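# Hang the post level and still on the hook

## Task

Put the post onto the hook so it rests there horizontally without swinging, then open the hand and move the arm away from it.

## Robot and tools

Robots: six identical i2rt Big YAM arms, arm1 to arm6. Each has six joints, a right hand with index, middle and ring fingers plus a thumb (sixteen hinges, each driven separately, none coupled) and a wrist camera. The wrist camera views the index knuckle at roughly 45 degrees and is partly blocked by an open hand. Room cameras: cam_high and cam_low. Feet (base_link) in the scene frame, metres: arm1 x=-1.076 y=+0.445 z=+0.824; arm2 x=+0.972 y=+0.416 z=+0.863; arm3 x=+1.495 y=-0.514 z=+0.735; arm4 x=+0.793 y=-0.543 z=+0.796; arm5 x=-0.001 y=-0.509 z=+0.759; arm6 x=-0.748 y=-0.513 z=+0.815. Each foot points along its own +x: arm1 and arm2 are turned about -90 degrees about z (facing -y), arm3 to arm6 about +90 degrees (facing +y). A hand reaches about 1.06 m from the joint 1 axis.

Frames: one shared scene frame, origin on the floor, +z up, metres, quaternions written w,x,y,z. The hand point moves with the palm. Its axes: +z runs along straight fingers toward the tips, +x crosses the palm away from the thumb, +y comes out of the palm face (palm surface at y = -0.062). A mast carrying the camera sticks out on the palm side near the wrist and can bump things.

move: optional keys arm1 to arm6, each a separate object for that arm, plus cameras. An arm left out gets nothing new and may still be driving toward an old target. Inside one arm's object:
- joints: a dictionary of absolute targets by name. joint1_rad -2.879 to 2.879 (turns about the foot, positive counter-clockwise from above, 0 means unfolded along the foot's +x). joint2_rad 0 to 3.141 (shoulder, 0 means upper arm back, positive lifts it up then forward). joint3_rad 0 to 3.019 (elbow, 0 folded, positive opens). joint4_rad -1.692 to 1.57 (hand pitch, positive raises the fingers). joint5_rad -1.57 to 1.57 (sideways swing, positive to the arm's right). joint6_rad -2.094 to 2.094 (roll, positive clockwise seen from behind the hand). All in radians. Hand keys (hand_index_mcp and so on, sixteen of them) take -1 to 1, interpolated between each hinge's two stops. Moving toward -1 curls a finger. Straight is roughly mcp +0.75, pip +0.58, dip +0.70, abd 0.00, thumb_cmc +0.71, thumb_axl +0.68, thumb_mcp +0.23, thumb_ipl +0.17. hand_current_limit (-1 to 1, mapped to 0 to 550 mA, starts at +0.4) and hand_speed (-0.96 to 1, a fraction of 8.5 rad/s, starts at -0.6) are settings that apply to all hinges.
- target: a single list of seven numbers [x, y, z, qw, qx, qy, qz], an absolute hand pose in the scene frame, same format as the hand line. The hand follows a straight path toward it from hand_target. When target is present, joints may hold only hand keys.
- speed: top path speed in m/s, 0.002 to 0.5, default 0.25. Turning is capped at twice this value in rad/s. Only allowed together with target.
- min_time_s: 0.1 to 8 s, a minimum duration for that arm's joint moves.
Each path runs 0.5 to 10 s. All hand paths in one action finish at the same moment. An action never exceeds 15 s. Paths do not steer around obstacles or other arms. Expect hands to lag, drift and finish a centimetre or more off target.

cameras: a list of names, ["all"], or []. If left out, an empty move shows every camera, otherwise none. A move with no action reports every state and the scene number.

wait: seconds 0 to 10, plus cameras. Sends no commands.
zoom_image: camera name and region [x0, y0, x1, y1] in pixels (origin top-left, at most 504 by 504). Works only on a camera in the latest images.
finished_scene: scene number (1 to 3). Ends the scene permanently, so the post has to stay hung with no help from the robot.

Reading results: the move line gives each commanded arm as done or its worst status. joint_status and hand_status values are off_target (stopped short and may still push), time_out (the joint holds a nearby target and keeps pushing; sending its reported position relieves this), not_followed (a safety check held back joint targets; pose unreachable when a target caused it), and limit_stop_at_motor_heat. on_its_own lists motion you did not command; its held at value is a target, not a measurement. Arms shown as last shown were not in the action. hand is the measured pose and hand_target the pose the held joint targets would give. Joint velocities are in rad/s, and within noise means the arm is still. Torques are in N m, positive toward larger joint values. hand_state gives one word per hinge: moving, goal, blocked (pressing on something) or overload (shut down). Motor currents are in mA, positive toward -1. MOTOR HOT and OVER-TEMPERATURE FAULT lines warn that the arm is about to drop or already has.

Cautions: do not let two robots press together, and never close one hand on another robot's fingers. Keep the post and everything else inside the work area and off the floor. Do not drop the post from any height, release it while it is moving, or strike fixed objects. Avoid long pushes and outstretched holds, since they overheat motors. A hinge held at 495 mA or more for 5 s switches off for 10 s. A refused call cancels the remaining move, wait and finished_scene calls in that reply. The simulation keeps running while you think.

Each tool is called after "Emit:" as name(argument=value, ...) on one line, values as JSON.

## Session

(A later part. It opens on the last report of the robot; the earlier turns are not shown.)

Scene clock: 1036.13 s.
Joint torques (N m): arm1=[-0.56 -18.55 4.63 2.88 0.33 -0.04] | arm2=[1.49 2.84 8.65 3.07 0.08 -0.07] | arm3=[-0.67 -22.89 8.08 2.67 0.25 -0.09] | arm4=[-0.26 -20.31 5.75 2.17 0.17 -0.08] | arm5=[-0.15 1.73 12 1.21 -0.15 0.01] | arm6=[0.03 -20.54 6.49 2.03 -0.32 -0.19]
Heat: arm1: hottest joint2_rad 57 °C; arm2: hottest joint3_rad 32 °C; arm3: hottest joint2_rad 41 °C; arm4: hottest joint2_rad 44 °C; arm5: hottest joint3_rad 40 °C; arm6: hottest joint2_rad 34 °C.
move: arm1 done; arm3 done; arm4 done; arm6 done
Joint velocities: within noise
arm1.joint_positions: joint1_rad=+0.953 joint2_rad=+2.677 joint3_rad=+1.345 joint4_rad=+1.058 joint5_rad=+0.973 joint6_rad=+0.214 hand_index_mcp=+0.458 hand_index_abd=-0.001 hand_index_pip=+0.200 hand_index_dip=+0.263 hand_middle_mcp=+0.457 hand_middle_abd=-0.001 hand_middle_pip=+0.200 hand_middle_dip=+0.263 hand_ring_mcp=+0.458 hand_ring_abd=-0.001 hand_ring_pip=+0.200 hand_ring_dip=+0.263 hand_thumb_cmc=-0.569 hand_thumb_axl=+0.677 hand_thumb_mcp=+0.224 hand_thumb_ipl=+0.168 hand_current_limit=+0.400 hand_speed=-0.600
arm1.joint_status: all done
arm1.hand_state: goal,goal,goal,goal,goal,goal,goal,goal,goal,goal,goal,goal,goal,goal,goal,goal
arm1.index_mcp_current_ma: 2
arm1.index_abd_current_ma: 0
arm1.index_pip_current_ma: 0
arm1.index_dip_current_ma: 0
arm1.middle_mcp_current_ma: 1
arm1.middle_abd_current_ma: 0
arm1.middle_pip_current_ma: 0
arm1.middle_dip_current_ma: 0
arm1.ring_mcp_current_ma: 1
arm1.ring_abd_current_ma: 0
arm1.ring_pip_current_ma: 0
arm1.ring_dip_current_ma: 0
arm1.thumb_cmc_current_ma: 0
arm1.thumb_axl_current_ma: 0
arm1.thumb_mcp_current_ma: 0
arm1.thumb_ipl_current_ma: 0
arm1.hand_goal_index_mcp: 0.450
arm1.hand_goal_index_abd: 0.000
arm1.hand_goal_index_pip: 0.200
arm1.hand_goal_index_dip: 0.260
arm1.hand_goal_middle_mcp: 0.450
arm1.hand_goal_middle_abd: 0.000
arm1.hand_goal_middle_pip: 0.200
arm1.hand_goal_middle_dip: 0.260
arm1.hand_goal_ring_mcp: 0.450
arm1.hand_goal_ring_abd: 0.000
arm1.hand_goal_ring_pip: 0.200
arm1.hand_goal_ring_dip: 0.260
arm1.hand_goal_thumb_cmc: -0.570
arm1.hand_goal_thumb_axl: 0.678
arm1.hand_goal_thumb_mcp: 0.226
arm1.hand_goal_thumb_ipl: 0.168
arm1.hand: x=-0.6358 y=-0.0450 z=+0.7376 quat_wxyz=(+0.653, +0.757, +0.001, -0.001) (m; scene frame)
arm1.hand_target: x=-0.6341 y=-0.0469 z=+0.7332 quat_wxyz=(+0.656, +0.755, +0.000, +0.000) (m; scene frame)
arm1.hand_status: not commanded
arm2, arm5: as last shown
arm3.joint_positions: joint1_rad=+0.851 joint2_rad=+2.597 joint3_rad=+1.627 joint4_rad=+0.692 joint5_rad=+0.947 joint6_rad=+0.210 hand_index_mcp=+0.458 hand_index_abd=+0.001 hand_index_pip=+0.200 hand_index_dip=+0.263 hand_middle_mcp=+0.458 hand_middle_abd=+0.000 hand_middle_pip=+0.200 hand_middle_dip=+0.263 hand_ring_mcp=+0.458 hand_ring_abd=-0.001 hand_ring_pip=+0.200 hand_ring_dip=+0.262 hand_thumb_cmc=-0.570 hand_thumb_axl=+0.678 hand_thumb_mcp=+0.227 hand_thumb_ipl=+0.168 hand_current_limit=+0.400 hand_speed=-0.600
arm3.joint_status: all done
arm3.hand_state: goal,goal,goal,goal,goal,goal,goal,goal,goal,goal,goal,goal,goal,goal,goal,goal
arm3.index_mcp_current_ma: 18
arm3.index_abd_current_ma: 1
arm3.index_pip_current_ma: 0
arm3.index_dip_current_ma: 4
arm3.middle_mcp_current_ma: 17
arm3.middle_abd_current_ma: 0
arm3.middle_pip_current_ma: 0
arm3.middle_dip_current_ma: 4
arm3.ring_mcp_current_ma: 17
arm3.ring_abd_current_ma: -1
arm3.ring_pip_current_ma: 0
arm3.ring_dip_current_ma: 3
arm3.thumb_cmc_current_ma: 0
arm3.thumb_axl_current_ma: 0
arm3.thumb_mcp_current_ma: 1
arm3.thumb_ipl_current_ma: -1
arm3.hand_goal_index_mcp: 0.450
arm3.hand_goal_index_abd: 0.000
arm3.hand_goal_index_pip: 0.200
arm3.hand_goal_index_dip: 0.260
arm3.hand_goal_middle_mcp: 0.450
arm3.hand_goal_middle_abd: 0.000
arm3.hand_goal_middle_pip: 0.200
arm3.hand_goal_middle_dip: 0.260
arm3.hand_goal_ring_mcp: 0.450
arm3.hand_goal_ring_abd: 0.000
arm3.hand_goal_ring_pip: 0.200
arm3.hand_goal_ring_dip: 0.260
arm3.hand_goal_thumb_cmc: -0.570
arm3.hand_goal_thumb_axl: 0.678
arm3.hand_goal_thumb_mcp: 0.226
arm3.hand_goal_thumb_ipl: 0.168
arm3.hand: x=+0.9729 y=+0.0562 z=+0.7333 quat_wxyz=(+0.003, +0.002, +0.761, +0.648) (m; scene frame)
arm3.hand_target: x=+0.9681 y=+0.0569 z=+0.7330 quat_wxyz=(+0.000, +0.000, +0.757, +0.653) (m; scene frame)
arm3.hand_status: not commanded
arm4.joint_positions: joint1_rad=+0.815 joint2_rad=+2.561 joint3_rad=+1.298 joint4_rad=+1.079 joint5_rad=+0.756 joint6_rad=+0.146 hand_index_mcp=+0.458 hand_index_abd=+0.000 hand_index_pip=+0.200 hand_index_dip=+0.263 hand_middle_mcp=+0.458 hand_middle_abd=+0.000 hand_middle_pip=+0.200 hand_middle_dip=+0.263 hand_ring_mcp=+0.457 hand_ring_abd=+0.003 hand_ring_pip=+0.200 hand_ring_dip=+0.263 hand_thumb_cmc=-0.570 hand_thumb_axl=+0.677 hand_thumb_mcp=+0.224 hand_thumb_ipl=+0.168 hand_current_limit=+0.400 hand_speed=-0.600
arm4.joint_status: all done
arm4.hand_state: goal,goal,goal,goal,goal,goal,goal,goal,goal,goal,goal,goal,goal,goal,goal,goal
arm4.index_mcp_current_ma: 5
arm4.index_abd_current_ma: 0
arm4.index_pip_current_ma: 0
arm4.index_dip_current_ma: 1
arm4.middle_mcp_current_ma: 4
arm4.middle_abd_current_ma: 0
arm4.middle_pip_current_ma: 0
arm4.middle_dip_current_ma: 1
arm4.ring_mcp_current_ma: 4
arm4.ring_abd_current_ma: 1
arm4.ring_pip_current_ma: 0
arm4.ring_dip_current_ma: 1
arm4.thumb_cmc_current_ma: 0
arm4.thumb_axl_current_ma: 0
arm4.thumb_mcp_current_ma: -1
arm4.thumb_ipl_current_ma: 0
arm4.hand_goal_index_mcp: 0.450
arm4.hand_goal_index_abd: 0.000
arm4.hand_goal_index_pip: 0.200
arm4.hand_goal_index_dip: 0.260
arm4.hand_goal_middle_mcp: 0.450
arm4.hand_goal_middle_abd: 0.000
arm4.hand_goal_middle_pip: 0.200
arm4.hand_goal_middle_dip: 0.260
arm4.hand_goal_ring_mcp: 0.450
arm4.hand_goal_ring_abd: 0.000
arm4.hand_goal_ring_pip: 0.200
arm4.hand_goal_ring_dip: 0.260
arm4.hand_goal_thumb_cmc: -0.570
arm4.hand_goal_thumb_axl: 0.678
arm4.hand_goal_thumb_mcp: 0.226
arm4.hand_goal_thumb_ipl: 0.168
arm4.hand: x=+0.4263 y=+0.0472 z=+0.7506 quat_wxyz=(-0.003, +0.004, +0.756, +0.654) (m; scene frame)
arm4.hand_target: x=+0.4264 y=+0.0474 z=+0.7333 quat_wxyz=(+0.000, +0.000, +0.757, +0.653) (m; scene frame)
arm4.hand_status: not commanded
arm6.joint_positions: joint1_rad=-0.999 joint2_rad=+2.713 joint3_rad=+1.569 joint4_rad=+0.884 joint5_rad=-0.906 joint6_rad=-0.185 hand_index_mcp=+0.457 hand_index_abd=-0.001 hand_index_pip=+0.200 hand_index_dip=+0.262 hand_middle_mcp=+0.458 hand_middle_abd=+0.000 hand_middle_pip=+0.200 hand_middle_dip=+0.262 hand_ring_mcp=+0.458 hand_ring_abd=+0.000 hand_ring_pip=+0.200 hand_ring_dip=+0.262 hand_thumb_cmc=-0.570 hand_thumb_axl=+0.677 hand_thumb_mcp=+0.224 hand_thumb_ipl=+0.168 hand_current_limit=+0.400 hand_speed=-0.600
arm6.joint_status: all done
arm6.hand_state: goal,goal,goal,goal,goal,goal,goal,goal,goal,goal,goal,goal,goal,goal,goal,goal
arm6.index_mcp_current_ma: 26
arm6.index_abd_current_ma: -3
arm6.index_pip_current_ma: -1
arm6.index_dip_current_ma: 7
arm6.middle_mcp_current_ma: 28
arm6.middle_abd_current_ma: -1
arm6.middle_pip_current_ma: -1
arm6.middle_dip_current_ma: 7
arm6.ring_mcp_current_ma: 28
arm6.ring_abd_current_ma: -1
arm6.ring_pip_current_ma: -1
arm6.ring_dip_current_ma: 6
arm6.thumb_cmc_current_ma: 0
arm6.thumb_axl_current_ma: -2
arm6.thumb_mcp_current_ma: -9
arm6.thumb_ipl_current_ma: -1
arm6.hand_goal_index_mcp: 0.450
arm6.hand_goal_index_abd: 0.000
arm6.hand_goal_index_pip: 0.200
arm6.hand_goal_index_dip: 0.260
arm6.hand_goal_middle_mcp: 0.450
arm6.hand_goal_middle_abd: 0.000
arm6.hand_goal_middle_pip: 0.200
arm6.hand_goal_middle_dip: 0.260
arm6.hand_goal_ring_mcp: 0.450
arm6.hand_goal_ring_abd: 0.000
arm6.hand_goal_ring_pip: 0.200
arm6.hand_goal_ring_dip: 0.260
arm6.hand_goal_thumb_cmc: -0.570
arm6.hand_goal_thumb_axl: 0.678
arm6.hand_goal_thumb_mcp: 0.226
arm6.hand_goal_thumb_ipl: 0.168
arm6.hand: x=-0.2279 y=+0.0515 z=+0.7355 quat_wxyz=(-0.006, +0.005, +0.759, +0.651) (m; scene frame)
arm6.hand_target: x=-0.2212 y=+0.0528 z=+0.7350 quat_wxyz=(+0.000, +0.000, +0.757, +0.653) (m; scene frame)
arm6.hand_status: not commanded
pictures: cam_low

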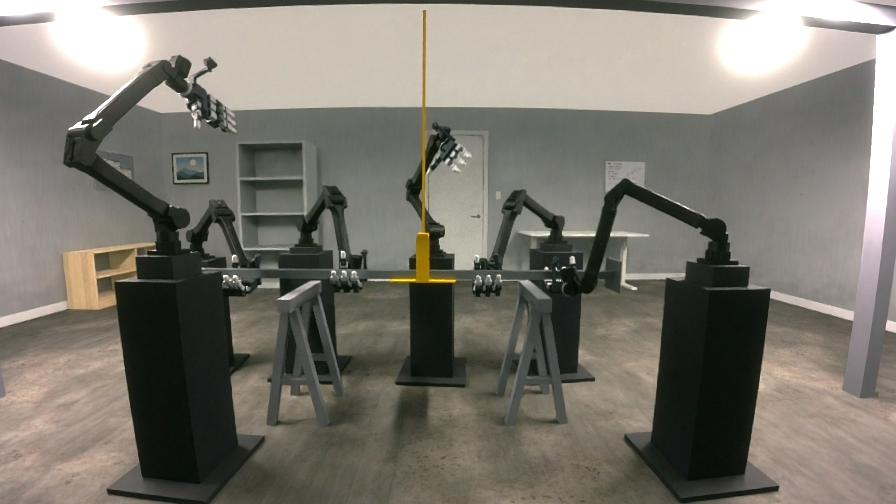

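Emit:
move(arm1={"joints": {"hand_index_mcp": 0.75, "hand_middle_mcp": 0.75, "hand_ring_mcp": 0.75, "hand_index_pip": 0.576, "hand_middle_pip": 0.576, "hand_ring_pip": 0.576}}, arm3={"joints": {"hand_index_mcp": 0.75, "hand_middle_mcp": 0.75, "hand_ring_mcp": 0.75, "hand_index_pip": 0.576, "hand_middle_pip": 0.576, "hand_ring_pip": 0.576}}, arm4={"joints": {"hand_index_mcp": 0.75, "hand_middle_mcp": 0.75, "hand_ring_mcp": 0.75, "hand_index_pip": 0.576, "hand_middle_pip": 0.576, "hand_ring_pip": 0.576}}, arm6={"joints": {"hand_index_mcp": 0.75, "hand_middle_mcp": 0.75, "hand_ring_mcp": 0.75, "hand_index_pip": 0.576, "hand_middle_pip": 0.576, "hand_ring_pip": 0.576}})

Emit:
move(arm1={"target": [-0.636, -0.035, 0.71, 0.656, 0.755, 0, 0], "speed": 0.04}, arm3={"target": [0.963, 0.040, 0.71, 0, 0, 0.757, 0.653], "speed": 0.04}, arm4={"target": [0.423, 0.035, 0.705, 0, 0, 0.757, 0.653], "speed": 0.04}, arm6={"target": [-0.220, 0.038, 0.71, 0, 0, 0.757, 0.653], "speed": 0.04})

Emit:
wait(seconds=2, cameras=["cam_low"])

Emit:
zoom_image(camera="cam_low", region=[380, 180, 500, 300])

Emit:
zoom_image(camera="cam_low", region=[195, 255, 275, 295])

Emit:
zoom_image(camera="cam_low", region=[500, 255, 580, 295])

Scene clock: 1054.33 s.
Joint torques (N m): arm1=[-0.5 -18.78 4.75 2.86 0.35 -0.05] | arm2=[1.55 2.78 8.64 3.06 0.08 -0.07] | arm3=[-0.67 -23.24 8.09 2.63 0.25 -0.09] | arm4=[-0.26 -20.6 5.67 2.13 0.17 -0.08] | arm5=[0.09 1.73 11.96 1.26 -0.13 0.02] | arm6=[0.21 -20.6 6.42 2.09 -0.3 -0.19]
Heat: arm1: hottest joint2_rad 50 °C; arm2: hottest joint3_rad 33 °C; arm3: hottest joint2_rad 41 °C; arm4: hottest joint2_rad 40 °C; arm5: hottest joint3_rad 40 °C; arm6: hottest joint2_rad 34 °C.
move: arm1 done; arm3 done; arm4 done; arm6 done
Joint velocities: within noise
arm1.joint_positions: joint1_rad=+0.953 joint2_rad=+2.677 joint3_rad=+1.346 joint4_rad=+1.058 joint5_rad=+0.972 joint6_rad=+0.214 hand_index_mcp=+0.759 hand_index_abd=-0.001 hand_index_pip=+0.576 hand_index_dip=+0.263 hand_middle_mcp=+0.757 hand_middle_abd=-0.001 hand_middle_pip=+0.576 hand_middle_dip=+0.263 hand_ring_mcp=+0.758 hand_ring_abd=-0.001 hand_ring_pip=+0.576 hand_ring_dip=+0.263 hand_thumb_cmc=-0.569 hand_thumb_axl=+0.677 hand_thumb_mcp=+0.224 hand_thumb_ipl=+0.168 hand_current_limit=+0.400 hand_speed=-0.600
arm1.joint_status: all done
arm1.hand_state: goal,goal,goal,goal,goal,goal,goal,goal,goal,goal,goal,goal,goal,goal,goal,goal
arm1.index_mcp_current_ma: 2
arm1.index_abd_current_ma: 0
arm1.index_pip_current_ma: 0
arm1.index_dip_current_ma: 0
arm1.middle_mcp_current_ma: 1
arm1.middle_abd_current_ma: 0
arm1.middle_pip_current_ma: 0
arm1.middle_dip_current_ma: 0
arm1.ring_mcp_current_ma: 2
arm1.ring_abd_current_ma: 0
arm1.ring_pip_current_ma: 0
arm1.ring_dip_current_ma: 0
arm1.thumb_cmc_current_ma: 0
arm1.thumb_axl_current_ma: 0
arm1.thumb_mcp_current_ma: 0
arm1.thumb_ipl_current_ma: 0
arm1.hand_goal_index_mcp: 0.750
arm1.hand_goal_index_abd: 0.000
arm1.hand_goal_index_pip: 0.576
arm1.hand_goal_index_dip: 0.260
arm1.hand_goal_middle_mcp: 0.750
arm1.hand_goal_middle_abd: 0.000
arm1.hand_goal_middle_pip: 0.576
arm1.hand_goal_middle_dip: 0.260
arm1.hand_goal_ring_mcp: 0.750
arm1.hand_goal_ring_abd: 0.000
arm1.hand_goal_ring_pip: 0.576
arm1.hand_goal_ring_dip: 0.260
arm1.hand_goal_thumb_cmc: -0.570
arm1.hand_goal_thumb_axl: 0.678
arm1.hand_goal_thumb_mcp: 0.226
arm1.hand_goal_thumb_ipl: 0.168
arm1.hand: x=-0.6356 y=-0.0451 z=+0.7375 quat_wxyz=(+0.653, +0.757, +0.001, -0.001) (m; scene frame)
arm1.hand_target: x=-0.6341 y=-0.0469 z=+0.7330 quat_wxyz=(+0.656, +0.755, +0.000, +0.000) (m; scene frame)
arm1.hand_status: not commanded
arm2, arm5: as last shown
arm3.joint_positions: joint1_rad=+0.851 joint2_rad=+2.598 joint3_rad=+1.627 joint4_rad=+0.694 joint5_rad=+0.947 joint6_rad=+0.210 hand_index_mcp=+0.759 hand_index_abd=+0.001 hand_index_pip=+0.576 hand_index_dip=+0.263 hand_middle_mcp=+0.759 hand_middle_abd=+0.000 hand_middle_pip=+0.576 hand_middle_dip=+0.263 hand_ring_mcp=+0.759 hand_ring_abd=-0.001 hand_ring_pip=+0.576 hand_ring_dip=+0.262 hand_thumb_cmc=-0.570 hand_thumb_axl=+0.678 hand_thumb_mcp=+0.227 hand_thumb_ipl=+0.168 hand_current_limit=+0.400 hand_speed=-0.600
arm3.joint_status: all done
arm3.hand_state: goal,goal,goal,goal,goal,goal,goal,goal,goal,goal,goal,goal,goal,goal,goal,goal
arm3.index_mcp_current_ma: 19
arm3.index_abd_current_ma: 1
arm3.index_pip_current_ma: 0
arm3.index_dip_current_ma: 4
arm3.middle_mcp_current_ma: 18
arm3.middle_abd_current_ma: 0
arm3.middle_pip_current_ma: 0
arm3.middle_dip_current_ma: 4
arm3.ring_mcp_current_ma: 18
arm3.ring_abd_current_ma: -1
arm3.ring_pip_current_ma: 0
arm3.ring_dip_current_ma: 3
arm3.thumb_cmc_current_ma: 0
arm3.thumb_axl_current_ma: 0
arm3.thumb_mcp_current_ma: 1
arm3.thumb_ipl_current_ma: -1
arm3.hand_goal_index_mcp: 0.750
arm3.hand_goal_index_abd: 0.000
arm3.hand_goal_index_pip: 0.576
arm3.hand_goal_index_dip: 0.260
arm3.hand_goal_middle_mcp: 0.750
arm3.hand_goal_middle_abd: 0.000
arm3.hand_goal_middle_pip: 0.576
arm3.hand_goal_middle_dip: 0.260
arm3.hand_goal_ring_mcp: 0.750
arm3.hand_goal_ring_abd: 0.000
arm3.hand_goal_ring_pip: 0.576
arm3.hand_goal_ring_dip: 0.260
arm3.hand_goal_thumb_cmc: -0.570
arm3.hand_goal_thumb_axl: 0.678
arm3.hand_goal_thumb_mcp: 0.226
arm3.hand_goal_thumb_ipl: 0.168
arm3.hand: x=+0.9729 y=+0.0561 z=+0.7332 quat_wxyz=(+0.003, +0.002, +0.761, +0.648) (m; scene frame)
arm3.hand_target: x=+0.9681 y=+0.0568 z=+0.7330 quat_wxyz=(+0.000, +0.000, +0.757, +0.653) (m; scene frame)
arm3.hand_status: not commanded
arm4.joint_positions: joint1_rad=+0.815 joint2_rad=+2.562 joint3_rad=+1.299 joint4_rad=+1.080 joint5_rad=+0.756 joint6_rad=+0.146 hand_index_mcp=+0.759 hand_index_abd=+0.000 hand_index_pip=+0.576 hand_index_dip=+0.263 hand_middle_mcp=+0.758 hand_middle_abd=+0.000 hand_middle_pip=+0.576 hand_middle_dip=+0.263 hand_ring_mcp=+0.758 hand_ring_abd=+0.003 hand_ring_pip=+0.576 hand_ring_dip=+0.263 hand_thumb_cmc=-0.570 hand_thumb_axl=+0.677 hand_thumb_mcp=+0.224 hand_thumb_ipl=+0.168 hand_current_limit=+0.400 hand_speed=-0.600
arm4.joint_status: all done
arm4.hand_state: goal,goal,goal,goal,goal,goal,goal,goal,goal,goal,goal,goal,goal,goal,goal,goal
arm4.index_mcp_current_ma: 5
arm4.index_abd_current_ma: 0
arm4.index_pip_current_ma: 0
arm4.index_dip_current_ma: 1
arm4.middle_mcp_current_ma: 5
arm4.middle_abd_current_ma: 0
arm4.middle_pip_current_ma: 0
arm4.middle_dip_current_ma: 1
arm4.ring_mcp_current_ma: 4
arm4.ring_abd_current_ma: 1
arm4.ring_pip_current_ma: 0
arm4.ring_dip_current_ma: 1
arm4.thumb_cmc_current_ma: 0
arm4.thumb_axl_current_ma: 0
arm4.thumb_mcp_current_ma: -1
arm4.thumb_ipl_current_ma: 0
arm4.hand_goal_index_mcp: 0.750
arm4.hand_goal_index_abd: 0.000
arm4.hand_goal_index_pip: 0.576
arm4.hand_goal_index_dip: 0.260
arm4.hand_goal_middle_mcp: 0.750
arm4.hand_goal_middle_abd: 0.000
arm4.hand_goal_middle_pip: 0.576
arm4.hand_goal_middle_dip: 0.260
arm4.hand_goal_ring_mcp: 0.750
arm4.hand_goal_ring_abd: 0.000
arm4.hand_goal_ring_pip: 0.576
arm4.hand_goal_ring_dip: 0.260
arm4.hand_goal_thumb_cmc: -0.570
arm4.hand_goal_thumb_axl: 0.678
arm4.hand_goal_thumb_mcp: 0.226
arm4.hand_goal_thumb_ipl: 0.168
arm4.hand: x=+0.4261 y=+0.0474 z=+0.7506 quat_wxyz=(-0.004, +0.004, +0.756, +0.655) (m; scene frame)
arm4.hand_target: x=+0.4264 y=+0.0475 z=+0.7333 quat_wxyz=(+0.000, +0.000, +0.757, +0.653) (m; scene frame)
arm4.hand_status: not commanded
arm6.joint_positions: joint1_rad=-0.999 joint2_rad=+2.713 joint3_rad=+1.571 joint4_rad=+0.884 joint5_rad=-0.906 joint6_rad=-0.185 hand_index_mcp=+0.758 hand_index_abd=-0.001 hand_index_pip=+0.576 hand_index_dip=+0.262 hand_middle_mcp=+0.758 hand_middle_abd=+0.000 hand_middle_pip=+0.576 hand_middle_dip=+0.262 hand_ring_mcp=+0.758 hand_ring_abd=+0.000 hand_ring_pip=+0.576 hand_ring_dip=+0.262 hand_thumb_cmc=-0.570 hand_thumb_axl=+0.677 hand_thumb_mcp=+0.224 hand_thumb_ipl=+0.168 hand_current_limit=+0.400 hand_speed=-0.600
arm6.joint_status: all done
arm6.hand_state: goal,goal,goal,goal,goal,goal,goal,goal,goal,goal,goal,goal,goal,goal,goal,goal
arm6.index_mcp_current_ma: 28
arm6.index_abd_current_ma: -3
arm6.index_pip_current_ma: -1
arm6.index_dip_current_ma: 7
arm6.middle_mcp_current_ma: 30
arm6.middle_abd_current_ma: -1
arm6.middle_pip_current_ma: -1
arm6.middle_dip_current_ma: 7
arm6.ring_mcp_current_ma: 29
arm6.ring_abd_current_ma: -1
arm6.ring_pip_current_ma: -1
arm6.ring_dip_current_ma: 6
arm6.thumb_cmc_current_ma: 0
arm6.thumb_axl_current_ma: -2
arm6.thumb_mcp_current_ma: -9
arm6.thumb_ipl_current_ma: -1
arm6.hand_goal_index_mcp: 0.750
arm6.hand_goal_index_abd: 0.000
arm6.hand_goal_index_pip: 0.576
arm6.hand_goal_index_dip: 0.260
arm6.hand_goal_middle_mcp: 0.750
arm6.hand_goal_middle_abd: 0.000
arm6.hand_goal_middle_pip: 0.576
arm6.hand_goal_middle_dip: 0.260
arm6.hand_goal_ring_mcp: 0.750
arm6.hand_goal_ring_abd: 0.000
arm6.hand_goal_ring_pip: 0.576
arm6.hand_goal_ring_dip: 0.260
arm6.hand_goal_thumb_cmc: -0.570
arm6.hand_goal_thumb_axl: 0.678
arm6.hand_goal_thumb_mcp: 0.226
arm6.hand_goal_thumb_ipl: 0.168
arm6.hand: x=-0.2277 y=+0.0517 z=+0.7359 quat_wxyz=(-0.006, +0.004, +0.759, +0.651) (m; scene frame)
arm6.hand_target: x=-0.2211 y=+0.0528 z=+0.7352 quat_wxyz=(+0.000, +0.000, +0.757, +0.653) (m; scene frame)
arm6.hand_status: not commanded
pictures: none

Scene clock: 1055.60 s.
Joint torques (N m): arm1=[0.38 -18.08 4.46 3.18 0.47 0.03] | arm2=[1.55 2.78 8.65 3.07 0.08 -0.07] | arm3=[-0.15 -22.89 8.34 2.7 0.49 0.04] | arm4=[0.62 -20.19 5.42 2.19 0.32 -0.03] | arm5=[0.15 1.85 12.04 1.18 -0.13 0.02] | arm6=[-0.79 -20.31 6.08 3.08 -0.38 -0.23]
Heat: arm1: hottest joint2_rad 50 °C; arm2: hottest joint3_rad 33 °C; arm3: hottest joint2_rad 41 °C; arm4: hottest joint2_rad 40 °C; arm5: hottest joint3_rad 40 °C; arm6: hottest joint2_rad 34 °C.
move: arm1 done; arm3 done; arm4 off_target; arm6 off_target
Joint velocities: within noise
arm1.joint_positions: joint1_rad=+0.957 joint2_rad=+2.728 joint3_rad=+1.361 joint4_rad=+1.080 joint5_rad=+0.985 joint6_rad=+0.214 hand_index_mcp=+0.759 hand_index_abd=-0.001 hand_index_pip=+0.576 hand_index_dip=+0.263 hand_middle_mcp=+0.757 hand_middle_abd=-0.001 hand_middle_pip=+0.576 hand_middle_dip=+0.263 hand_ring_mcp=+0.758 hand_ring_abd=-0.001 hand_ring_pip=+0.576 hand_ring_dip=+0.263 hand_thumb_cmc=-0.569 hand_thumb_axl=+0.677 hand_thumb_mcp=+0.224 hand_thumb_ipl=+0.168 hand_current_limit=+0.400 hand_speed=-0.600
arm1.joint_status: not commanded
arm1.hand_state: goal,goal,goal,goal,goal,goal,goal,goal,goal,goal,goal,goal,goal,goal,goal,goal
arm1.index_mcp_current_ma: 2
arm1.index_abd_current_ma: 0
arm1.index_pip_current_ma: 0
arm1.index_dip_current_ma: 0
arm1.middle_mcp_current_ma: 1
arm1.middle_abd_current_ma: 0
arm1.middle_pip_current_ma: 0
arm1.middle_dip_current_ma: 0
arm1.ring_mcp_current_ma: 2
arm1.ring_abd_current_ma: 0
arm1.ring_pip_current_ma: 0
arm1.ring_dip_current_ma: 0
arm1.thumb_cmc_current_ma: 0
arm1.thumb_axl_current_ma: 0
arm1.thumb_mcp_current_ma: 0
arm1.thumb_ipl_current_ma: 0
arm1.hand_goal_index_mcp: 0.750
arm1.hand_goal_index_abd: 0.000
arm1.hand_goal_index_pip: 0.576
arm1.hand_goal_index_dip: 0.260
arm1.hand_goal_middle_mcp: 0.750
arm1.hand_goal_middle_abd: 0.000
arm1.hand_goal_middle_pip: 0.576
arm1.hand_goal_middle_dip: 0.260
arm1.hand_goal_ring_mcp: 0.750
arm1.hand_goal_ring_abd: 0.000
arm1.hand_goal_ring_pip: 0.576
arm1.hand_goal_ring_dip: 0.260
arm1.hand_goal_thumb_cmc: -0.570
arm1.hand_goal_thumb_axl: 0.678
arm1.hand_goal_thumb_mcp: 0.226
arm1.hand_goal_thumb_ipl: 0.168
arm1.hand: x=-0.6419 y=-0.0389 z=+0.7142 quat_wxyz=(+0.651, +0.759, +0.002, -0.009) (m; scene frame)
arm1.hand_target: x=-0.6361 y=-0.0348 z=+0.7100 quat_wxyz=(+0.655, +0.755, +0.000, +0.000) (m; scene frame)
arm1.hand_status: done (0.008 m and 1.3 deg from the pose sent, 0.029 m and 0.5 deg at the start)
arm2, arm5: as last shown
arm3.joint_positions: joint1_rad=+0.870 joint2_rad=+2.638 joint3_rad=+1.627 joint4_rad=+0.716 joint5_rad=+0.965 joint6_rad=+0.210 hand_index_mcp=+0.759 hand_index_abd=+0.001 hand_index_pip=+0.576 hand_index_dip=+0.263 hand_middle_mcp=+0.759 hand_middle_abd=+0.000 hand_middle_pip=+0.576 hand_middle_dip=+0.263 hand_ring_mcp=+0.759 hand_ring_abd=-0.001 hand_ring_pip=+0.576 hand_ring_dip=+0.262 hand_thumb_cmc=-0.570 hand_thumb_axl=+0.678 hand_thumb_mcp=+0.227 hand_thumb_ipl=+0.168 hand_current_limit=+0.400 hand_speed=-0.600
arm3.joint_status: not commanded
arm3.hand_state: goal,goal,goal,goal,goal,goal,goal,goal,goal,goal,goal,goal,goal,goal,goal,goal
arm3.index_mcp_current_ma: 19
arm3.index_abd_current_ma: 1
arm3.index_pip_current_ma: 0
arm3.index_dip_current_ma: 4
arm3.middle_mcp_current_ma: 18
arm3.middle_abd_current_ma: 0
arm3.middle_pip_current_ma: 0
arm3.middle_dip_current_ma: 4
arm3.ring_mcp_current_ma: 18
arm3.ring_abd_current_ma: -1
arm3.ring_pip_current_ma: 0
arm3.ring_dip_current_ma: 3
arm3.thumb_cmc_current_ma: 0
arm3.thumb_axl_current_ma: 0
arm3.thumb_mcp_current_ma: 1
arm3.thumb_ipl_current_ma: -1
arm3.hand_goal_index_mcp: 0.750
arm3.hand_goal_index_abd: 0.000
arm3.hand_goal_index_pip: 0.576
arm3.hand_goal_index_dip: 0.260
arm3.hand_goal_middle_mcp: 0.750
arm3.hand_goal_middle_abd: 0.000
arm3.hand_goal_middle_pip: 0.576
arm3.hand_goal_middle_dip: 0.260
arm3.hand_goal_ring_mcp: 0.750
arm3.hand_goal_ring_abd: 0.000
arm3.hand_goal_ring_pip: 0.576
arm3.hand_goal_ring_dip: 0.260
arm3.hand_goal_thumb_cmc: -0.570
arm3.hand_goal_thumb_axl: 0.678
arm3.hand_goal_thumb_mcp: 0.226
arm3.hand_goal_thumb_ipl: 0.168
arm3.hand: x=+0.9708 y=+0.0417 z=+0.7082 quat_wxyz=(+0.009, -0.004, +0.763, +0.646) (m; scene frame)
arm3.hand_target: x=+0.9631 y=+0.0398 z=+0.7100 quat_wxyz=(+0.000, +0.000, +0.758, +0.653) (m; scene frame)
arm3.hand_status: done (0.008 m and 1.5 deg from the pose sent, 0.030 m and 0.8 deg at the start)
arm4.joint_positions: joint1_rad=+0.823 joint2_rad=+2.628 joint3_rad=+1.323 joint4_rad=+1.115 joint5_rad=+0.772 joint6_rad=+0.146 hand_index_mcp=+0.759 hand_index_abd=+0.000 hand_index_pip=+0.576 hand_index_dip=+0.263 hand_middle_mcp=+0.758 hand_middle_abd=+0.000 hand_middle_pip=+0.576 hand_middle_dip=+0.263 hand_ring_mcp=+0.758 hand_ring_abd=+0.003 hand_ring_pip=+0.576 hand_ring_dip=+0.263 hand_thumb_cmc=-0.570 hand_thumb_axl=+0.677 hand_thumb_mcp=+0.224 hand_thumb_ipl=+0.168 hand_current_limit=+0.400 hand_speed=-0.600
arm4.joint_status: not commanded
arm4.hand_state: goal,goal,goal,goal,goal,goal,goal,goal,goal,goal,goal,goal,goal,goal,goal,goal
arm4.index_mcp_current_ma: 5
arm4.index_abd_current_ma: 0
arm4.index_pip_current_ma: 0
arm4.index_dip_current_ma: 1
arm4.middle_mcp_current_ma: 5
arm4.middle_abd_current_ma: 0
arm4.middle_pip_current_ma: 0
arm4.middle_dip_current_ma: 1
arm4.ring_mcp_current_ma: 4
arm4.ring_abd_current_ma: 1
arm4.ring_pip_current_ma: 0
arm4.ring_dip_current_ma: 1
arm4.thumb_cmc_current_ma: 0
arm4.thumb_axl_current_ma: 0
arm4.thumb_mcp_current_ma: -1
arm4.thumb_ipl_current_ma: 0
arm4.hand_goal_index_mcp: 0.750
arm4.hand_goal_index_abd: 0.000
arm4.hand_goal_index_pip: 0.576
arm4.hand_goal_index_dip: 0.260
arm4.hand_goal_middle_mcp: 0.750
arm4.hand_goal_middle_abd: 0.000
arm4.hand_goal_middle_pip: 0.576
arm4.hand_goal_middle_dip: 0.260
arm4.hand_goal_ring_mcp: 0.750
arm4.hand_goal_ring_abd: 0.000
arm4.hand_goal_ring_pip: 0.576
arm4.hand_goal_ring_dip: 0.260
arm4.hand_goal_thumb_cmc: -0.570
arm4.hand_goal_thumb_axl: 0.678
arm4.hand_goal_thumb_mcp: 0.226
arm4.hand_goal_thumb_ipl: 0.168
arm4.hand: x=+0.4281 y=+0.0390 z=+0.7214 quat_wxyz=(+0.001, +0.004, +0.757, +0.653) (m; scene frame)
arm4.hand_target: x=+0.4235 y=+0.0346 z=+0.7052 quat_wxyz=(+0.000, +0.000, +0.758, +0.653) (m; scene frame)
arm4.hand_status: off_target (0.018 m and 0.5 deg from the pose sent, 0.047 m and 0.7 deg at the start)
arm6.joint_positions: joint1_rad=-1.009 joint2_rad=+2.762 joint3_rad=+1.585 joint4_rad=+0.885 joint5_rad=-0.925 joint6_rad=-0.190 hand_index_mcp=+0.758 hand_index_abd=-0.001 hand_index_pip=+0.576 hand_index_dip=+0.262 hand_middle_mcp=+0.758 hand_middle_abd=+0.000 hand_middle_pip=+0.576 hand_middle_dip=+0.262 hand_ring_mcp=+0.758 hand_ring_abd=+0.000 hand_ring_pip=+0.576 hand_ring_dip=+0.262 hand_thumb_cmc=-0.570 hand_thumb_axl=+0.677 hand_thumb_mcp=+0.224 hand_thumb_ipl=+0.168 hand_current_limit=+0.400 hand_speed=-0.600
arm6.joint_status: not commanded
arm6.hand_state: goal,goal,goal,goal,goal,goal,goal,goal,goal,goal,goal,goal,goal,goal,goal,goal
arm6.index_mcp_current_ma: 28
arm6.index_abd_current_ma: -3
arm6.index_pip_current_ma: -1
arm6.index_dip_current_ma: 7
arm6.middle_mcp_current_ma: 30
arm6.middle_abd_current_ma: -1
arm6.middle_pip_current_ma: -1
arm6.middle_dip_current_ma: 7
arm6.ring_mcp_current_ma: 29
arm6.ring_abd_current_ma: -1
arm6.ring_pip_current_ma: -1
arm6.ring_dip_current_ma: 6
arm6.thumb_cmc_current_ma: 0
arm6.thumb_axl_current_ma: -2
arm6.thumb_mcp_current_ma: -9
arm6.thumb_ipl_current_ma: -1
arm6.hand_goal_index_mcp: 0.750
arm6.hand_goal_index_abd: 0.000
arm6.hand_goal_index_pip: 0.576
arm6.hand_goal_index_dip: 0.260
arm6.hand_goal_middle_mcp: 0.750
arm6.hand_goal_middle_abd: 0.000
arm6.hand_goal_middle_pip: 0.576
arm6.hand_goal_middle_dip: 0.260
arm6.hand_goal_ring_mcp: 0.750
arm6.hand_goal_ring_abd: 0.000
arm6.hand_goal_ring_pip: 0.576
arm6.hand_goal_ring_dip: 0.260
arm6.hand_goal_thumb_cmc: -0.570
arm6.hand_goal_thumb_axl: 0.678
arm6.hand_goal_thumb_mcp: 0.226
arm6.hand_goal_thumb_ipl: 0.168
arm6.hand: x=-0.2307 y=+0.0427 z=+0.7063 quat_wxyz=(-0.018, +0.009, +0.764, +0.644) (m; scene frame)
arm6.hand_target: x=-0.2202 y=+0.0377 z=+0.7100 quat_wxyz=(+0.000, +0.000, +0.758, +0.653) (m; scene frame)
arm6.hand_status: off_target (0.012 m and 2.7 deg from the pose sent, 0.030 m and 0.9 deg at the start)
pictures: none

Scene clock: 1057.60 s.
Joint torques (N m): arm1=[0.38 -18.08 4.46 3.08 0.46 0.01] | arm2=[1.55 2.9 8.64 3.08 0.08 -0.08] | arm3=[-0.15 -22.95 8.34 2.7 0.5 0.04] | arm4=[0.5 -20.37 5.42 2.19 0.31 -0.03] | arm5=[-0.03 1.79 12.05 1.2 -0.14 0.02] | arm6=[-1.03 -20.25 6.19 3.1 -0.35 -0.23]
Heat: arm1: hottest joint2_rad 50 °C; arm2: hottest joint3_rad 33 °C; arm3: hottest joint2_rad 40 °C; arm4: hottest joint2_rad 40 °C; arm5: hottest joint3_rad 40 °C; arm6: hottest joint2_rad 34 °C.
Joint velocities: within noise
arm1.joint_positions: joint1_rad=+0.957 joint2_rad=+2.728 joint3_rad=+1.361 joint4_rad=+1.080 joint5_rad=+0.985 joint6_rad=+0.214 hand_index_mcp=+0.759 hand_index_abd=-0.001 hand_index_pip=+0.576 hand_index_dip=+0.263 hand_middle_mcp=+0.757 hand_middle_abd=-0.001 hand_middle_pip=+0.576 hand_middle_dip=+0.263 hand_ring_mcp=+0.758 hand_ring_abd=-0.001 hand_ring_pip=+0.576 hand_ring_dip=+0.263 hand_thumb_cmc=-0.569 hand_thumb_axl=+0.677 hand_thumb_mcp=+0.224 hand_thumb_ipl=+0.168 hand_current_limit=+0.400 hand_speed=-0.600
arm1.joint_status: not commanded
arm1.hand_state: goal,goal,goal,goal,goal,goal,goal,goal,goal,goal,goal,goal,goal,goal,goal,goal
arm1.index_mcp_current_ma: 2
arm1.index_abd_current_ma: 0
arm1.index_pip_current_ma: 0
arm1.index_dip_current_ma: 0
arm1.middle_mcp_current_ma: 1
arm1.middle_abd_current_ma: 0
arm1.middle_pip_current_ma: 0
arm1.middle_dip_current_ma: 0
arm1.ring_mcp_current_ma: 2
arm1.ring_abd_current_ma: 0
arm1.ring_pip_current_ma: 0
arm1.ring_dip_current_ma: 0
arm1.thumb_cmc_current_ma: 0
arm1.thumb_axl_current_ma: 0
arm1.thumb_mcp_current_ma: 0
arm1.thumb_ipl_current_ma: 0
arm1.hand_goal_index_mcp: 0.750
arm1.hand_goal_index_abd: 0.000
arm1.hand_goal_index_pip: 0.576
arm1.hand_goal_index_dip: 0.260
arm1.hand_goal_middle_mcp: 0.750
arm1.hand_goal_middle_abd: 0.000
arm1.hand_goal_middle_pip: 0.576
arm1.hand_goal_middle_dip: 0.260
arm1.hand_goal_ring_mcp: 0.750
arm1.hand_goal_ring_abd: 0.000
arm1.hand_goal_ring_pip: 0.576
arm1.hand_goal_ring_dip: 0.260
arm1.hand_goal_thumb_cmc: -0.570
arm1.hand_goal_thumb_axl: 0.678
arm1.hand_goal_thumb_mcp: 0.226
arm1.hand_goal_thumb_ipl: 0.168
arm1.hand: x=-0.6419 y=-0.0389 z=+0.7142 quat_wxyz=(+0.651, +0.759, +0.002, -0.009) (m; scene frame)
arm1.hand_target: x=-0.6361 y=-0.0348 z=+0.7100 quat_wxyz=(+0.655, +0.755, +0.000, +0.000) (m; scene frame)
arm1.hand_status: done (0.008 m and 1.3 deg from the pose sent, 0.029 m and 0.5 deg at the start)
arm2.joint_positions: joint1_rad=-0.135 joint2_rad=+0.548 joint3_rad=+1.376 joint4_rad=-1.172 joint5_rad=+0.057 joint6_rad=+1.158 hand_index_mcp=+0.755 hand_index_abd=+0.001 hand_index_pip=+0.577 hand_index_dip=+0.696 hand_middle_mcp=+0.755 hand_middle_abd=+0.001 hand_middle_pip=+0.577 hand_middle_dip=+0.696 hand_ring_mcp=+0.755 hand_ring_abd=+0.001 hand_ring_pip=+0.577 hand_ring_dip=+0.696 hand_thumb_cmc=+0.715 hand_thumb_axl=+0.677 hand_thumb_mcp=+0.226 hand_thumb_ipl=+0.168 hand_current_limit=+0.400 hand_speed=-0.600
arm2.joint_status: not commanded
arm2.hand_state: goal,goal,goal,goal,goal,goal,goal,goal,goal,goal,goal,goal,goal,goal,goal,goal
arm2.index_mcp_current_ma: 0
arm2.index_abd_current_ma: 0
arm2.index_pip_current_ma: 0
arm2.index_dip_current_ma: 0
arm2.middle_mcp_current_ma: 0
arm2.middle_abd_current_ma: 0
arm2.middle_pip_current_ma: 0
arm2.middle_dip_current_ma: 0
arm2.ring_mcp_current_ma: 0
arm2.ring_abd_current_ma: 0
arm2.ring_pip_current_ma: 0
arm2.ring_dip_current_ma: 0
arm2.thumb_cmc_current_ma: 0
arm2.thumb_axl_current_ma: 0
arm2.thumb_mcp_current_ma: 0
arm2.thumb_ipl_current_ma: 0
arm2.hand_goal_index_mcp: 0.754
arm2.hand_goal_index_abd: 0.000
arm2.hand_goal_index_pip: 0.576
arm2.hand_goal_index_dip: 0.696
arm2.hand_goal_middle_mcp: 0.754
arm2.hand_goal_middle_abd: 0.000
arm2.hand_goal_middle_pip: 0.576
arm2.hand_goal_middle_dip: 0.696
arm2.hand_goal_ring_mcp: 0.754
arm2.hand_goal_ring_abd: 0.000
arm2.hand_goal_ring_pip: 0.576
arm2.hand_goal_ring_dip: 0.696
arm2.hand_goal_thumb_cmc: 0.714
arm2.hand_goal_thumb_axl: 0.678
arm2.hand_goal_thumb_mcp: 0.226
arm2.hand_goal_thumb_ipl: 0.168
arm2.hand: x=+0.8315 y=+0.2147 z=+1.4604 quat_wxyz=(+0.522, +0.624, -0.528, +0.243) (m; scene frame)
arm2.hand_target: x=+0.8324 y=+0.2188 z=+1.4731 quat_wxyz=(+0.533, +0.617, -0.523, +0.248) (m; scene frame)
arm2.hand_status: not commanded
arm3.joint_positions: joint1_rad=+0.870 joint2_rad=+2.638 joint3_rad=+1.627 joint4_rad=+0.716 joint5_rad=+0.965 joint6_rad=+0.210 hand_index_mcp=+0.759 hand_index_abd=+0.001 hand_index_pip=+0.576 hand_index_dip=+0.263 hand_middle_mcp=+0.759 hand_middle_abd=+0.000 hand_middle_pip=+0.576 hand_middle_dip=+0.263 hand_ring_mcp=+0.759 hand_ring_abd=-0.001 hand_ring_pip=+0.576 hand_ring_dip=+0.262 hand_thumb_cmc=-0.570 hand_thumb_axl=+0.678 hand_thumb_mcp=+0.227 hand_thumb_ipl=+0.168 hand_current_limit=+0.400 hand_speed=-0.600
arm3.joint_status: not commanded
arm3.hand_state: goal,goal,goal,goal,goal,goal,goal,goal,goal,goal,goal,goal,goal,goal,goal,goal
arm3.index_mcp_current_ma: 19
arm3.index_abd_current_ma: 1
arm3.index_pip_current_ma: 0
arm3.index_dip_current_ma: 4
arm3.middle_mcp_current_ma: 18
arm3.middle_abd_current_ma: 0
arm3.middle_pip_current_ma: 0
arm3.middle_dip_current_ma: 4
arm3.ring_mcp_current_ma: 18
arm3.ring_abd_current_ma: -1
arm3.ring_pip_current_ma: 0
arm3.ring_dip_current_ma: 3
arm3.thumb_cmc_current_ma: 0
arm3.thumb_axl_current_ma: 0
arm3.thumb_mcp_current_ma: 1
arm3.thumb_ipl_current_ma: -1
arm3.hand_goal_index_mcp: 0.750
arm3.hand_goal_index_abd: 0.000
arm3.hand_goal_index_pip: 0.576
arm3.hand_goal_index_dip: 0.260
arm3.hand_goal_middle_mcp: 0.750
arm3.hand_goal_middle_abd: 0.000
arm3.hand_goal_middle_pip: 0.576
arm3.hand_goal_middle_dip: 0.260
arm3.hand_goal_ring_mcp: 0.750
arm3.hand_goal_ring_abd: 0.000
arm3.hand_goal_ring_pip: 0.576
arm3.hand_goal_ring_dip: 0.260
arm3.hand_goal_thumb_cmc: -0.570
arm3.hand_goal_thumb_axl: 0.678
arm3.hand_goal_thumb_mcp: 0.226
arm3.hand_goal_thumb_ipl: 0.168
arm3.hand: x=+0.9708 y=+0.0417 z=+0.7082 quat_wxyz=(+0.009, -0.004, +0.763, +0.646) (m; scene frame)
arm3.hand_target: x=+0.9631 y=+0.0398 z=+0.7100 quat_wxyz=(+0.000, +0.000, +0.758, +0.653) (m; scene frame)
arm3.hand_status: done (0.008 m and 1.5 deg from the pose sent, 0.030 m and 0.8 deg at the start)
arm4.joint_positions: joint1_rad=+0.823 joint2_rad=+2.628 joint3_rad=+1.323 joint4_rad=+1.115 joint5_rad=+0.772 joint6_rad=+0.146 hand_index_mcp=+0.759 hand_index_abd=+0.000 hand_index_pip=+0.576 hand_index_dip=+0.263 hand_middle_mcp=+0.758 hand_middle_abd=+0.000 hand_middle_pip=+0.576 hand_middle_dip=+0.263 hand_ring_mcp=+0.758 hand_ring_abd=+0.003 hand_ring_pip=+0.576 hand_ring_dip=+0.263 hand_thumb_cmc=-0.570 hand_thumb_axl=+0.677 hand_thumb_mcp=+0.224 hand_thumb_ipl=+0.168 hand_current_limit=+0.400 hand_speed=-0.600
arm4.joint_status: not commanded
arm4.hand_state: goal,goal,goal,goal,goal,goal,goal,goal,goal,goal,goal,goal,goal,goal,goal,goal
arm4.index_mcp_current_ma: 5
arm4.index_abd_current_ma: 0
arm4.index_pip_current_ma: 0
arm4.index_dip_current_ma: 1
arm4.middle_mcp_current_ma: 5
arm4.middle_abd_current_ma: 0
arm4.middle_pip_current_ma: 0
arm4.middle_dip_current_ma: 1
arm4.ring_mcp_current_ma: 4
arm4.ring_abd_current_ma: 1
arm4.ring_pip_current_ma: 0
arm4.ring_dip_current_ma: 1
arm4.thumb_cmc_current_ma: 0
arm4.thumb_axl_current_ma: 0
arm4.thumb_mcp_current_ma: -1
arm4.thumb_ipl_current_ma: 0
arm4.hand_goal_index_mcp: 0.750
arm4.hand_goal_index_abd: 0.000
arm4.hand_goal_index_pip: 0.576
arm4.hand_goal_index_dip: 0.260
arm4.hand_goal_middle_mcp: 0.750
arm4.hand_goal_middle_abd: 0.000
arm4.hand_goal_middle_pip: 0.576
arm4.hand_goal_middle_dip: 0.260
arm4.hand_goal_ring_mcp: 0.750
arm4.hand_goal_ring_abd: 0.000
arm4.hand_goal_ring_pip: 0.576
arm4.hand_goal_ring_dip: 0.260
arm4.hand_goal_thumb_cmc: -0.570
arm4.hand_goal_thumb_axl: 0.678
arm4.hand_goal_thumb_mcp: 0.226
arm4.hand_goal_thumb_ipl: 0.168
arm4.hand: x=+0.4282 y=+0.0390 z=+0.7214 quat_wxyz=(+0.001, +0.004, +0.757, +0.653) (m; scene frame)
arm4.hand_target: x=+0.4235 y=+0.0346 z=+0.7052 quat_wxyz=(+0.000, +0.000, +0.757, +0.653) (m; scene frame)
arm4.hand_status: off_target (0.018 m and 0.5 deg from the pose sent, 0.047 m and 0.7 deg at the start)
arm5.joint_positions: joint1_rad=+0.621 joint2_rad=+0.629 joint3_rad=+1.355 joint4_rad=-1.212 joint5_rad=+0.035 joint6_rad=+1.082 hand_index_mcp=+0.755 hand_index_abd=+0.000 hand_index_pip=+0.577 hand_index_dip=+0.696 hand_middle_mcp=+0.755 hand_middle_abd=+0.000 hand_middle_pip=+0.577 hand_middle_dip=+0.696 hand_ring_mcp=+0.755 hand_ring_abd=+0.000 hand_ring_pip=+0.577 hand_ring_dip=+0.696 hand_thumb_cmc=+0.715 hand_thumb_axl=+0.677 hand_thumb_mcp=+0.226 hand_thumb_ipl=+0.168 hand_current_limit=+0.400 hand_speed=-0.600
arm5.joint_status: not commanded
arm5.hand_state: goal,goal,goal,goal,goal,goal,goal,goal,goal,goal,goal,goal,goal,goal,goal,goal
arm5.index_mcp_current_ma: 2
arm5.index_abd_current_ma: 0
arm5.index_pip_current_ma: 1
arm5.index_dip_current_ma: 0
arm5.middle_mcp_current_ma: 2
arm5.middle_abd_current_ma: 0
arm5.middle_pip_current_ma: 1
arm5.middle_dip_current_ma: 0
arm5.ring_mcp_current_ma: 2
arm5.ring_abd_current_ma: 0
arm5.ring_pip_current_ma: 1
arm5.ring_dip_current_ma: 0
arm5.thumb_cmc_current_ma: 2
arm5.thumb_axl_current_ma: -1
arm5.thumb_mcp_current_ma: 0
arm5.thumb_ipl_current_ma: 0
arm5.hand_goal_index_mcp: 0.754
arm5.hand_goal_index_abd: 0.000
arm5.hand_goal_index_pip: 0.576
arm5.hand_goal_index_dip: 0.696
arm5.hand_goal_middle_mcp: 0.754
arm5.hand_goal_middle_abd: 0.000
arm5.hand_goal_middle_pip: 0.576
arm5.hand_goal_middle_dip: 0.696
arm5.hand_goal_ring_mcp: 0.754
arm5.hand_goal_ring_abd: 0.000
arm5.hand_goal_ring_pip: 0.576
arm5.hand_goal_ring_dip: 0.696
arm5.hand_goal_thumb_cmc: 0.714
arm5.hand_goal_thumb_axl: 0.678
arm5.hand_goal_thumb_mcp: 0.226
arm5.hand_goal_thumb_ipl: 0.168
arm5.hand: x=-0.0567 y=-0.2327 z=+1.3238 quat_wxyz=(-0.361, +0.242, +0.822, +0.369) (m; scene frame)
arm5.hand_target: x=-0.0571 y=-0.2368 z=+1.3402 quat_wxyz=(-0.373, +0.241, +0.816, +0.370) (m; scene frame)
arm5.hand_status: not commanded
arm6.joint_positions: joint1_rad=-1.009 joint2_rad=+2.762 joint3_rad=+1.585 joint4_rad=+0.885 joint5_rad=-0.925 joint6_rad=-0.190 hand_index_mcp=+0.758 hand_index_abd=-0.001 hand_index_pip=+0.576 hand_index_dip=+0.262 hand_middle_mcp=+0.758 hand_middle_abd=+0.000 hand_middle_pip=+0.576 hand_middle_dip=+0.262 hand_ring_mcp=+0.758 hand_ring_abd=+0.000 hand_ring_pip=+0.576 hand_ring_dip=+0.262 hand_thumb_cmc=-0.570 hand_thumb_axl=+0.677 hand_thumb_mcp=+0.224 hand_thumb_ipl=+0.168 hand_current_limit=+0.400 hand_speed=-0.600
arm6.joint_status: not commanded
arm6.hand_state: goal,goal,goal,goal,goal,goal,goal,goal,goal,goal,goal,goal,goal,goal,goal,goal
arm6.index_mcp_current_ma: 28
arm6.index_abd_current_ma: -3
arm6.index_pip_current_ma: -1
arm6.index_dip_current_ma: 7
arm6.middle_mcp_current_ma: 30
arm6.middle_abd_current_ma: -1
arm6.middle_pip_current_ma: -1
arm6.middle_dip_current_ma: 7
arm6.ring_mcp_current_ma: 29
arm6.ring_abd_current_ma: -1
arm6.ring_pip_current_ma: -1
arm6.ring_dip_current_ma: 6
arm6.thumb_cmc_current_ma: 0
arm6.thumb_axl_current_ma: -2
arm6.thumb_mcp_current_ma: -9
arm6.thumb_ipl_current_ma: -1
arm6.hand_goal_index_mcp: 0.750
arm6.hand_goal_index_abd: 0.000
arm6.hand_goal_index_pip: 0.576
arm6.hand_goal_index_dip: 0.260
arm6.hand_goal_middle_mcp: 0.750
arm6.hand_goal_middle_abd: 0.000
arm6.hand_goal_middle_pip: 0.576
arm6.hand_goal_middle_dip: 0.260
arm6.hand_goal_ring_mcp: 0.750
arm6.hand_goal_ring_abd: 0.000
arm6.hand_goal_ring_pip: 0.576
arm6.hand_goal_ring_dip: 0.260
arm6.hand_goal_thumb_cmc: -0.570
arm6.hand_goal_thumb_axl: 0.678
arm6.hand_goal_thumb_mcp: 0.226
arm6.hand_goal_thumb_ipl: 0.168
arm6.hand: x=-0.2307 y=+0.0427 z=+0.7063 quat_wxyz=(-0.018, +0.009, +0.764, +0.644) (m; scene frame)
arm6.hand_target: x=-0.2202 y=+0.0377 z=+0.7099 quat_wxyz=(+0.000, +0.000, +0.758, +0.653) (m; scene frame)
arm6.hand_status: off_target (0.012 m and 2.7 deg from the pose sent, 0.030 m and 0.9 deg at the start)
wait: 2.00 s; at rest by 0.27 s
pictures: cam_low

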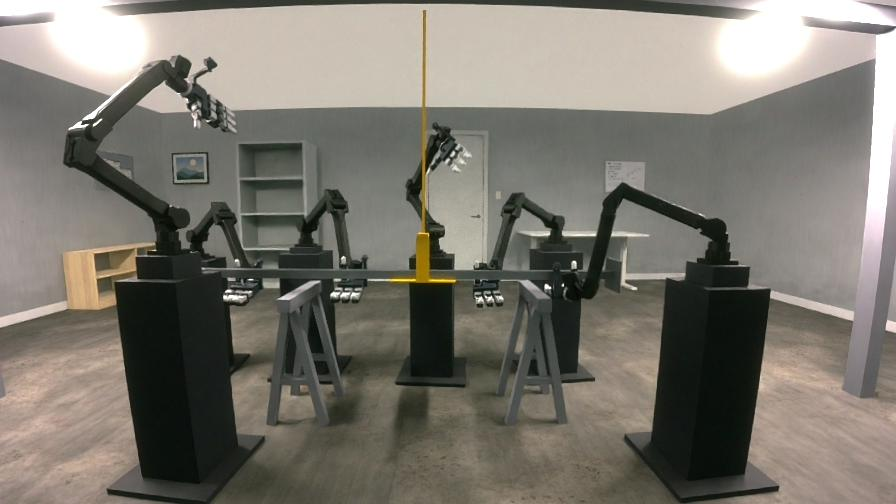

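Scaled by 4.200.

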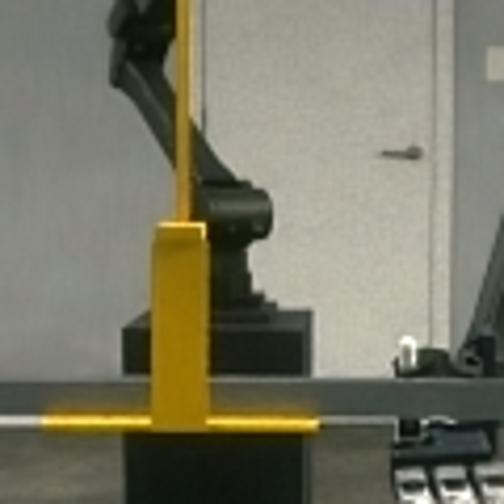

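Scaled by 6.300.

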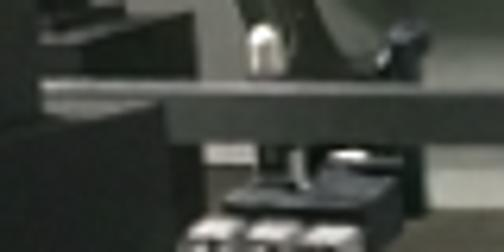

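Scaled by 6.300.

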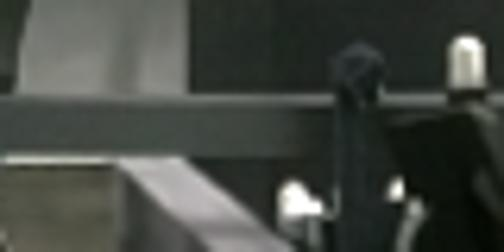

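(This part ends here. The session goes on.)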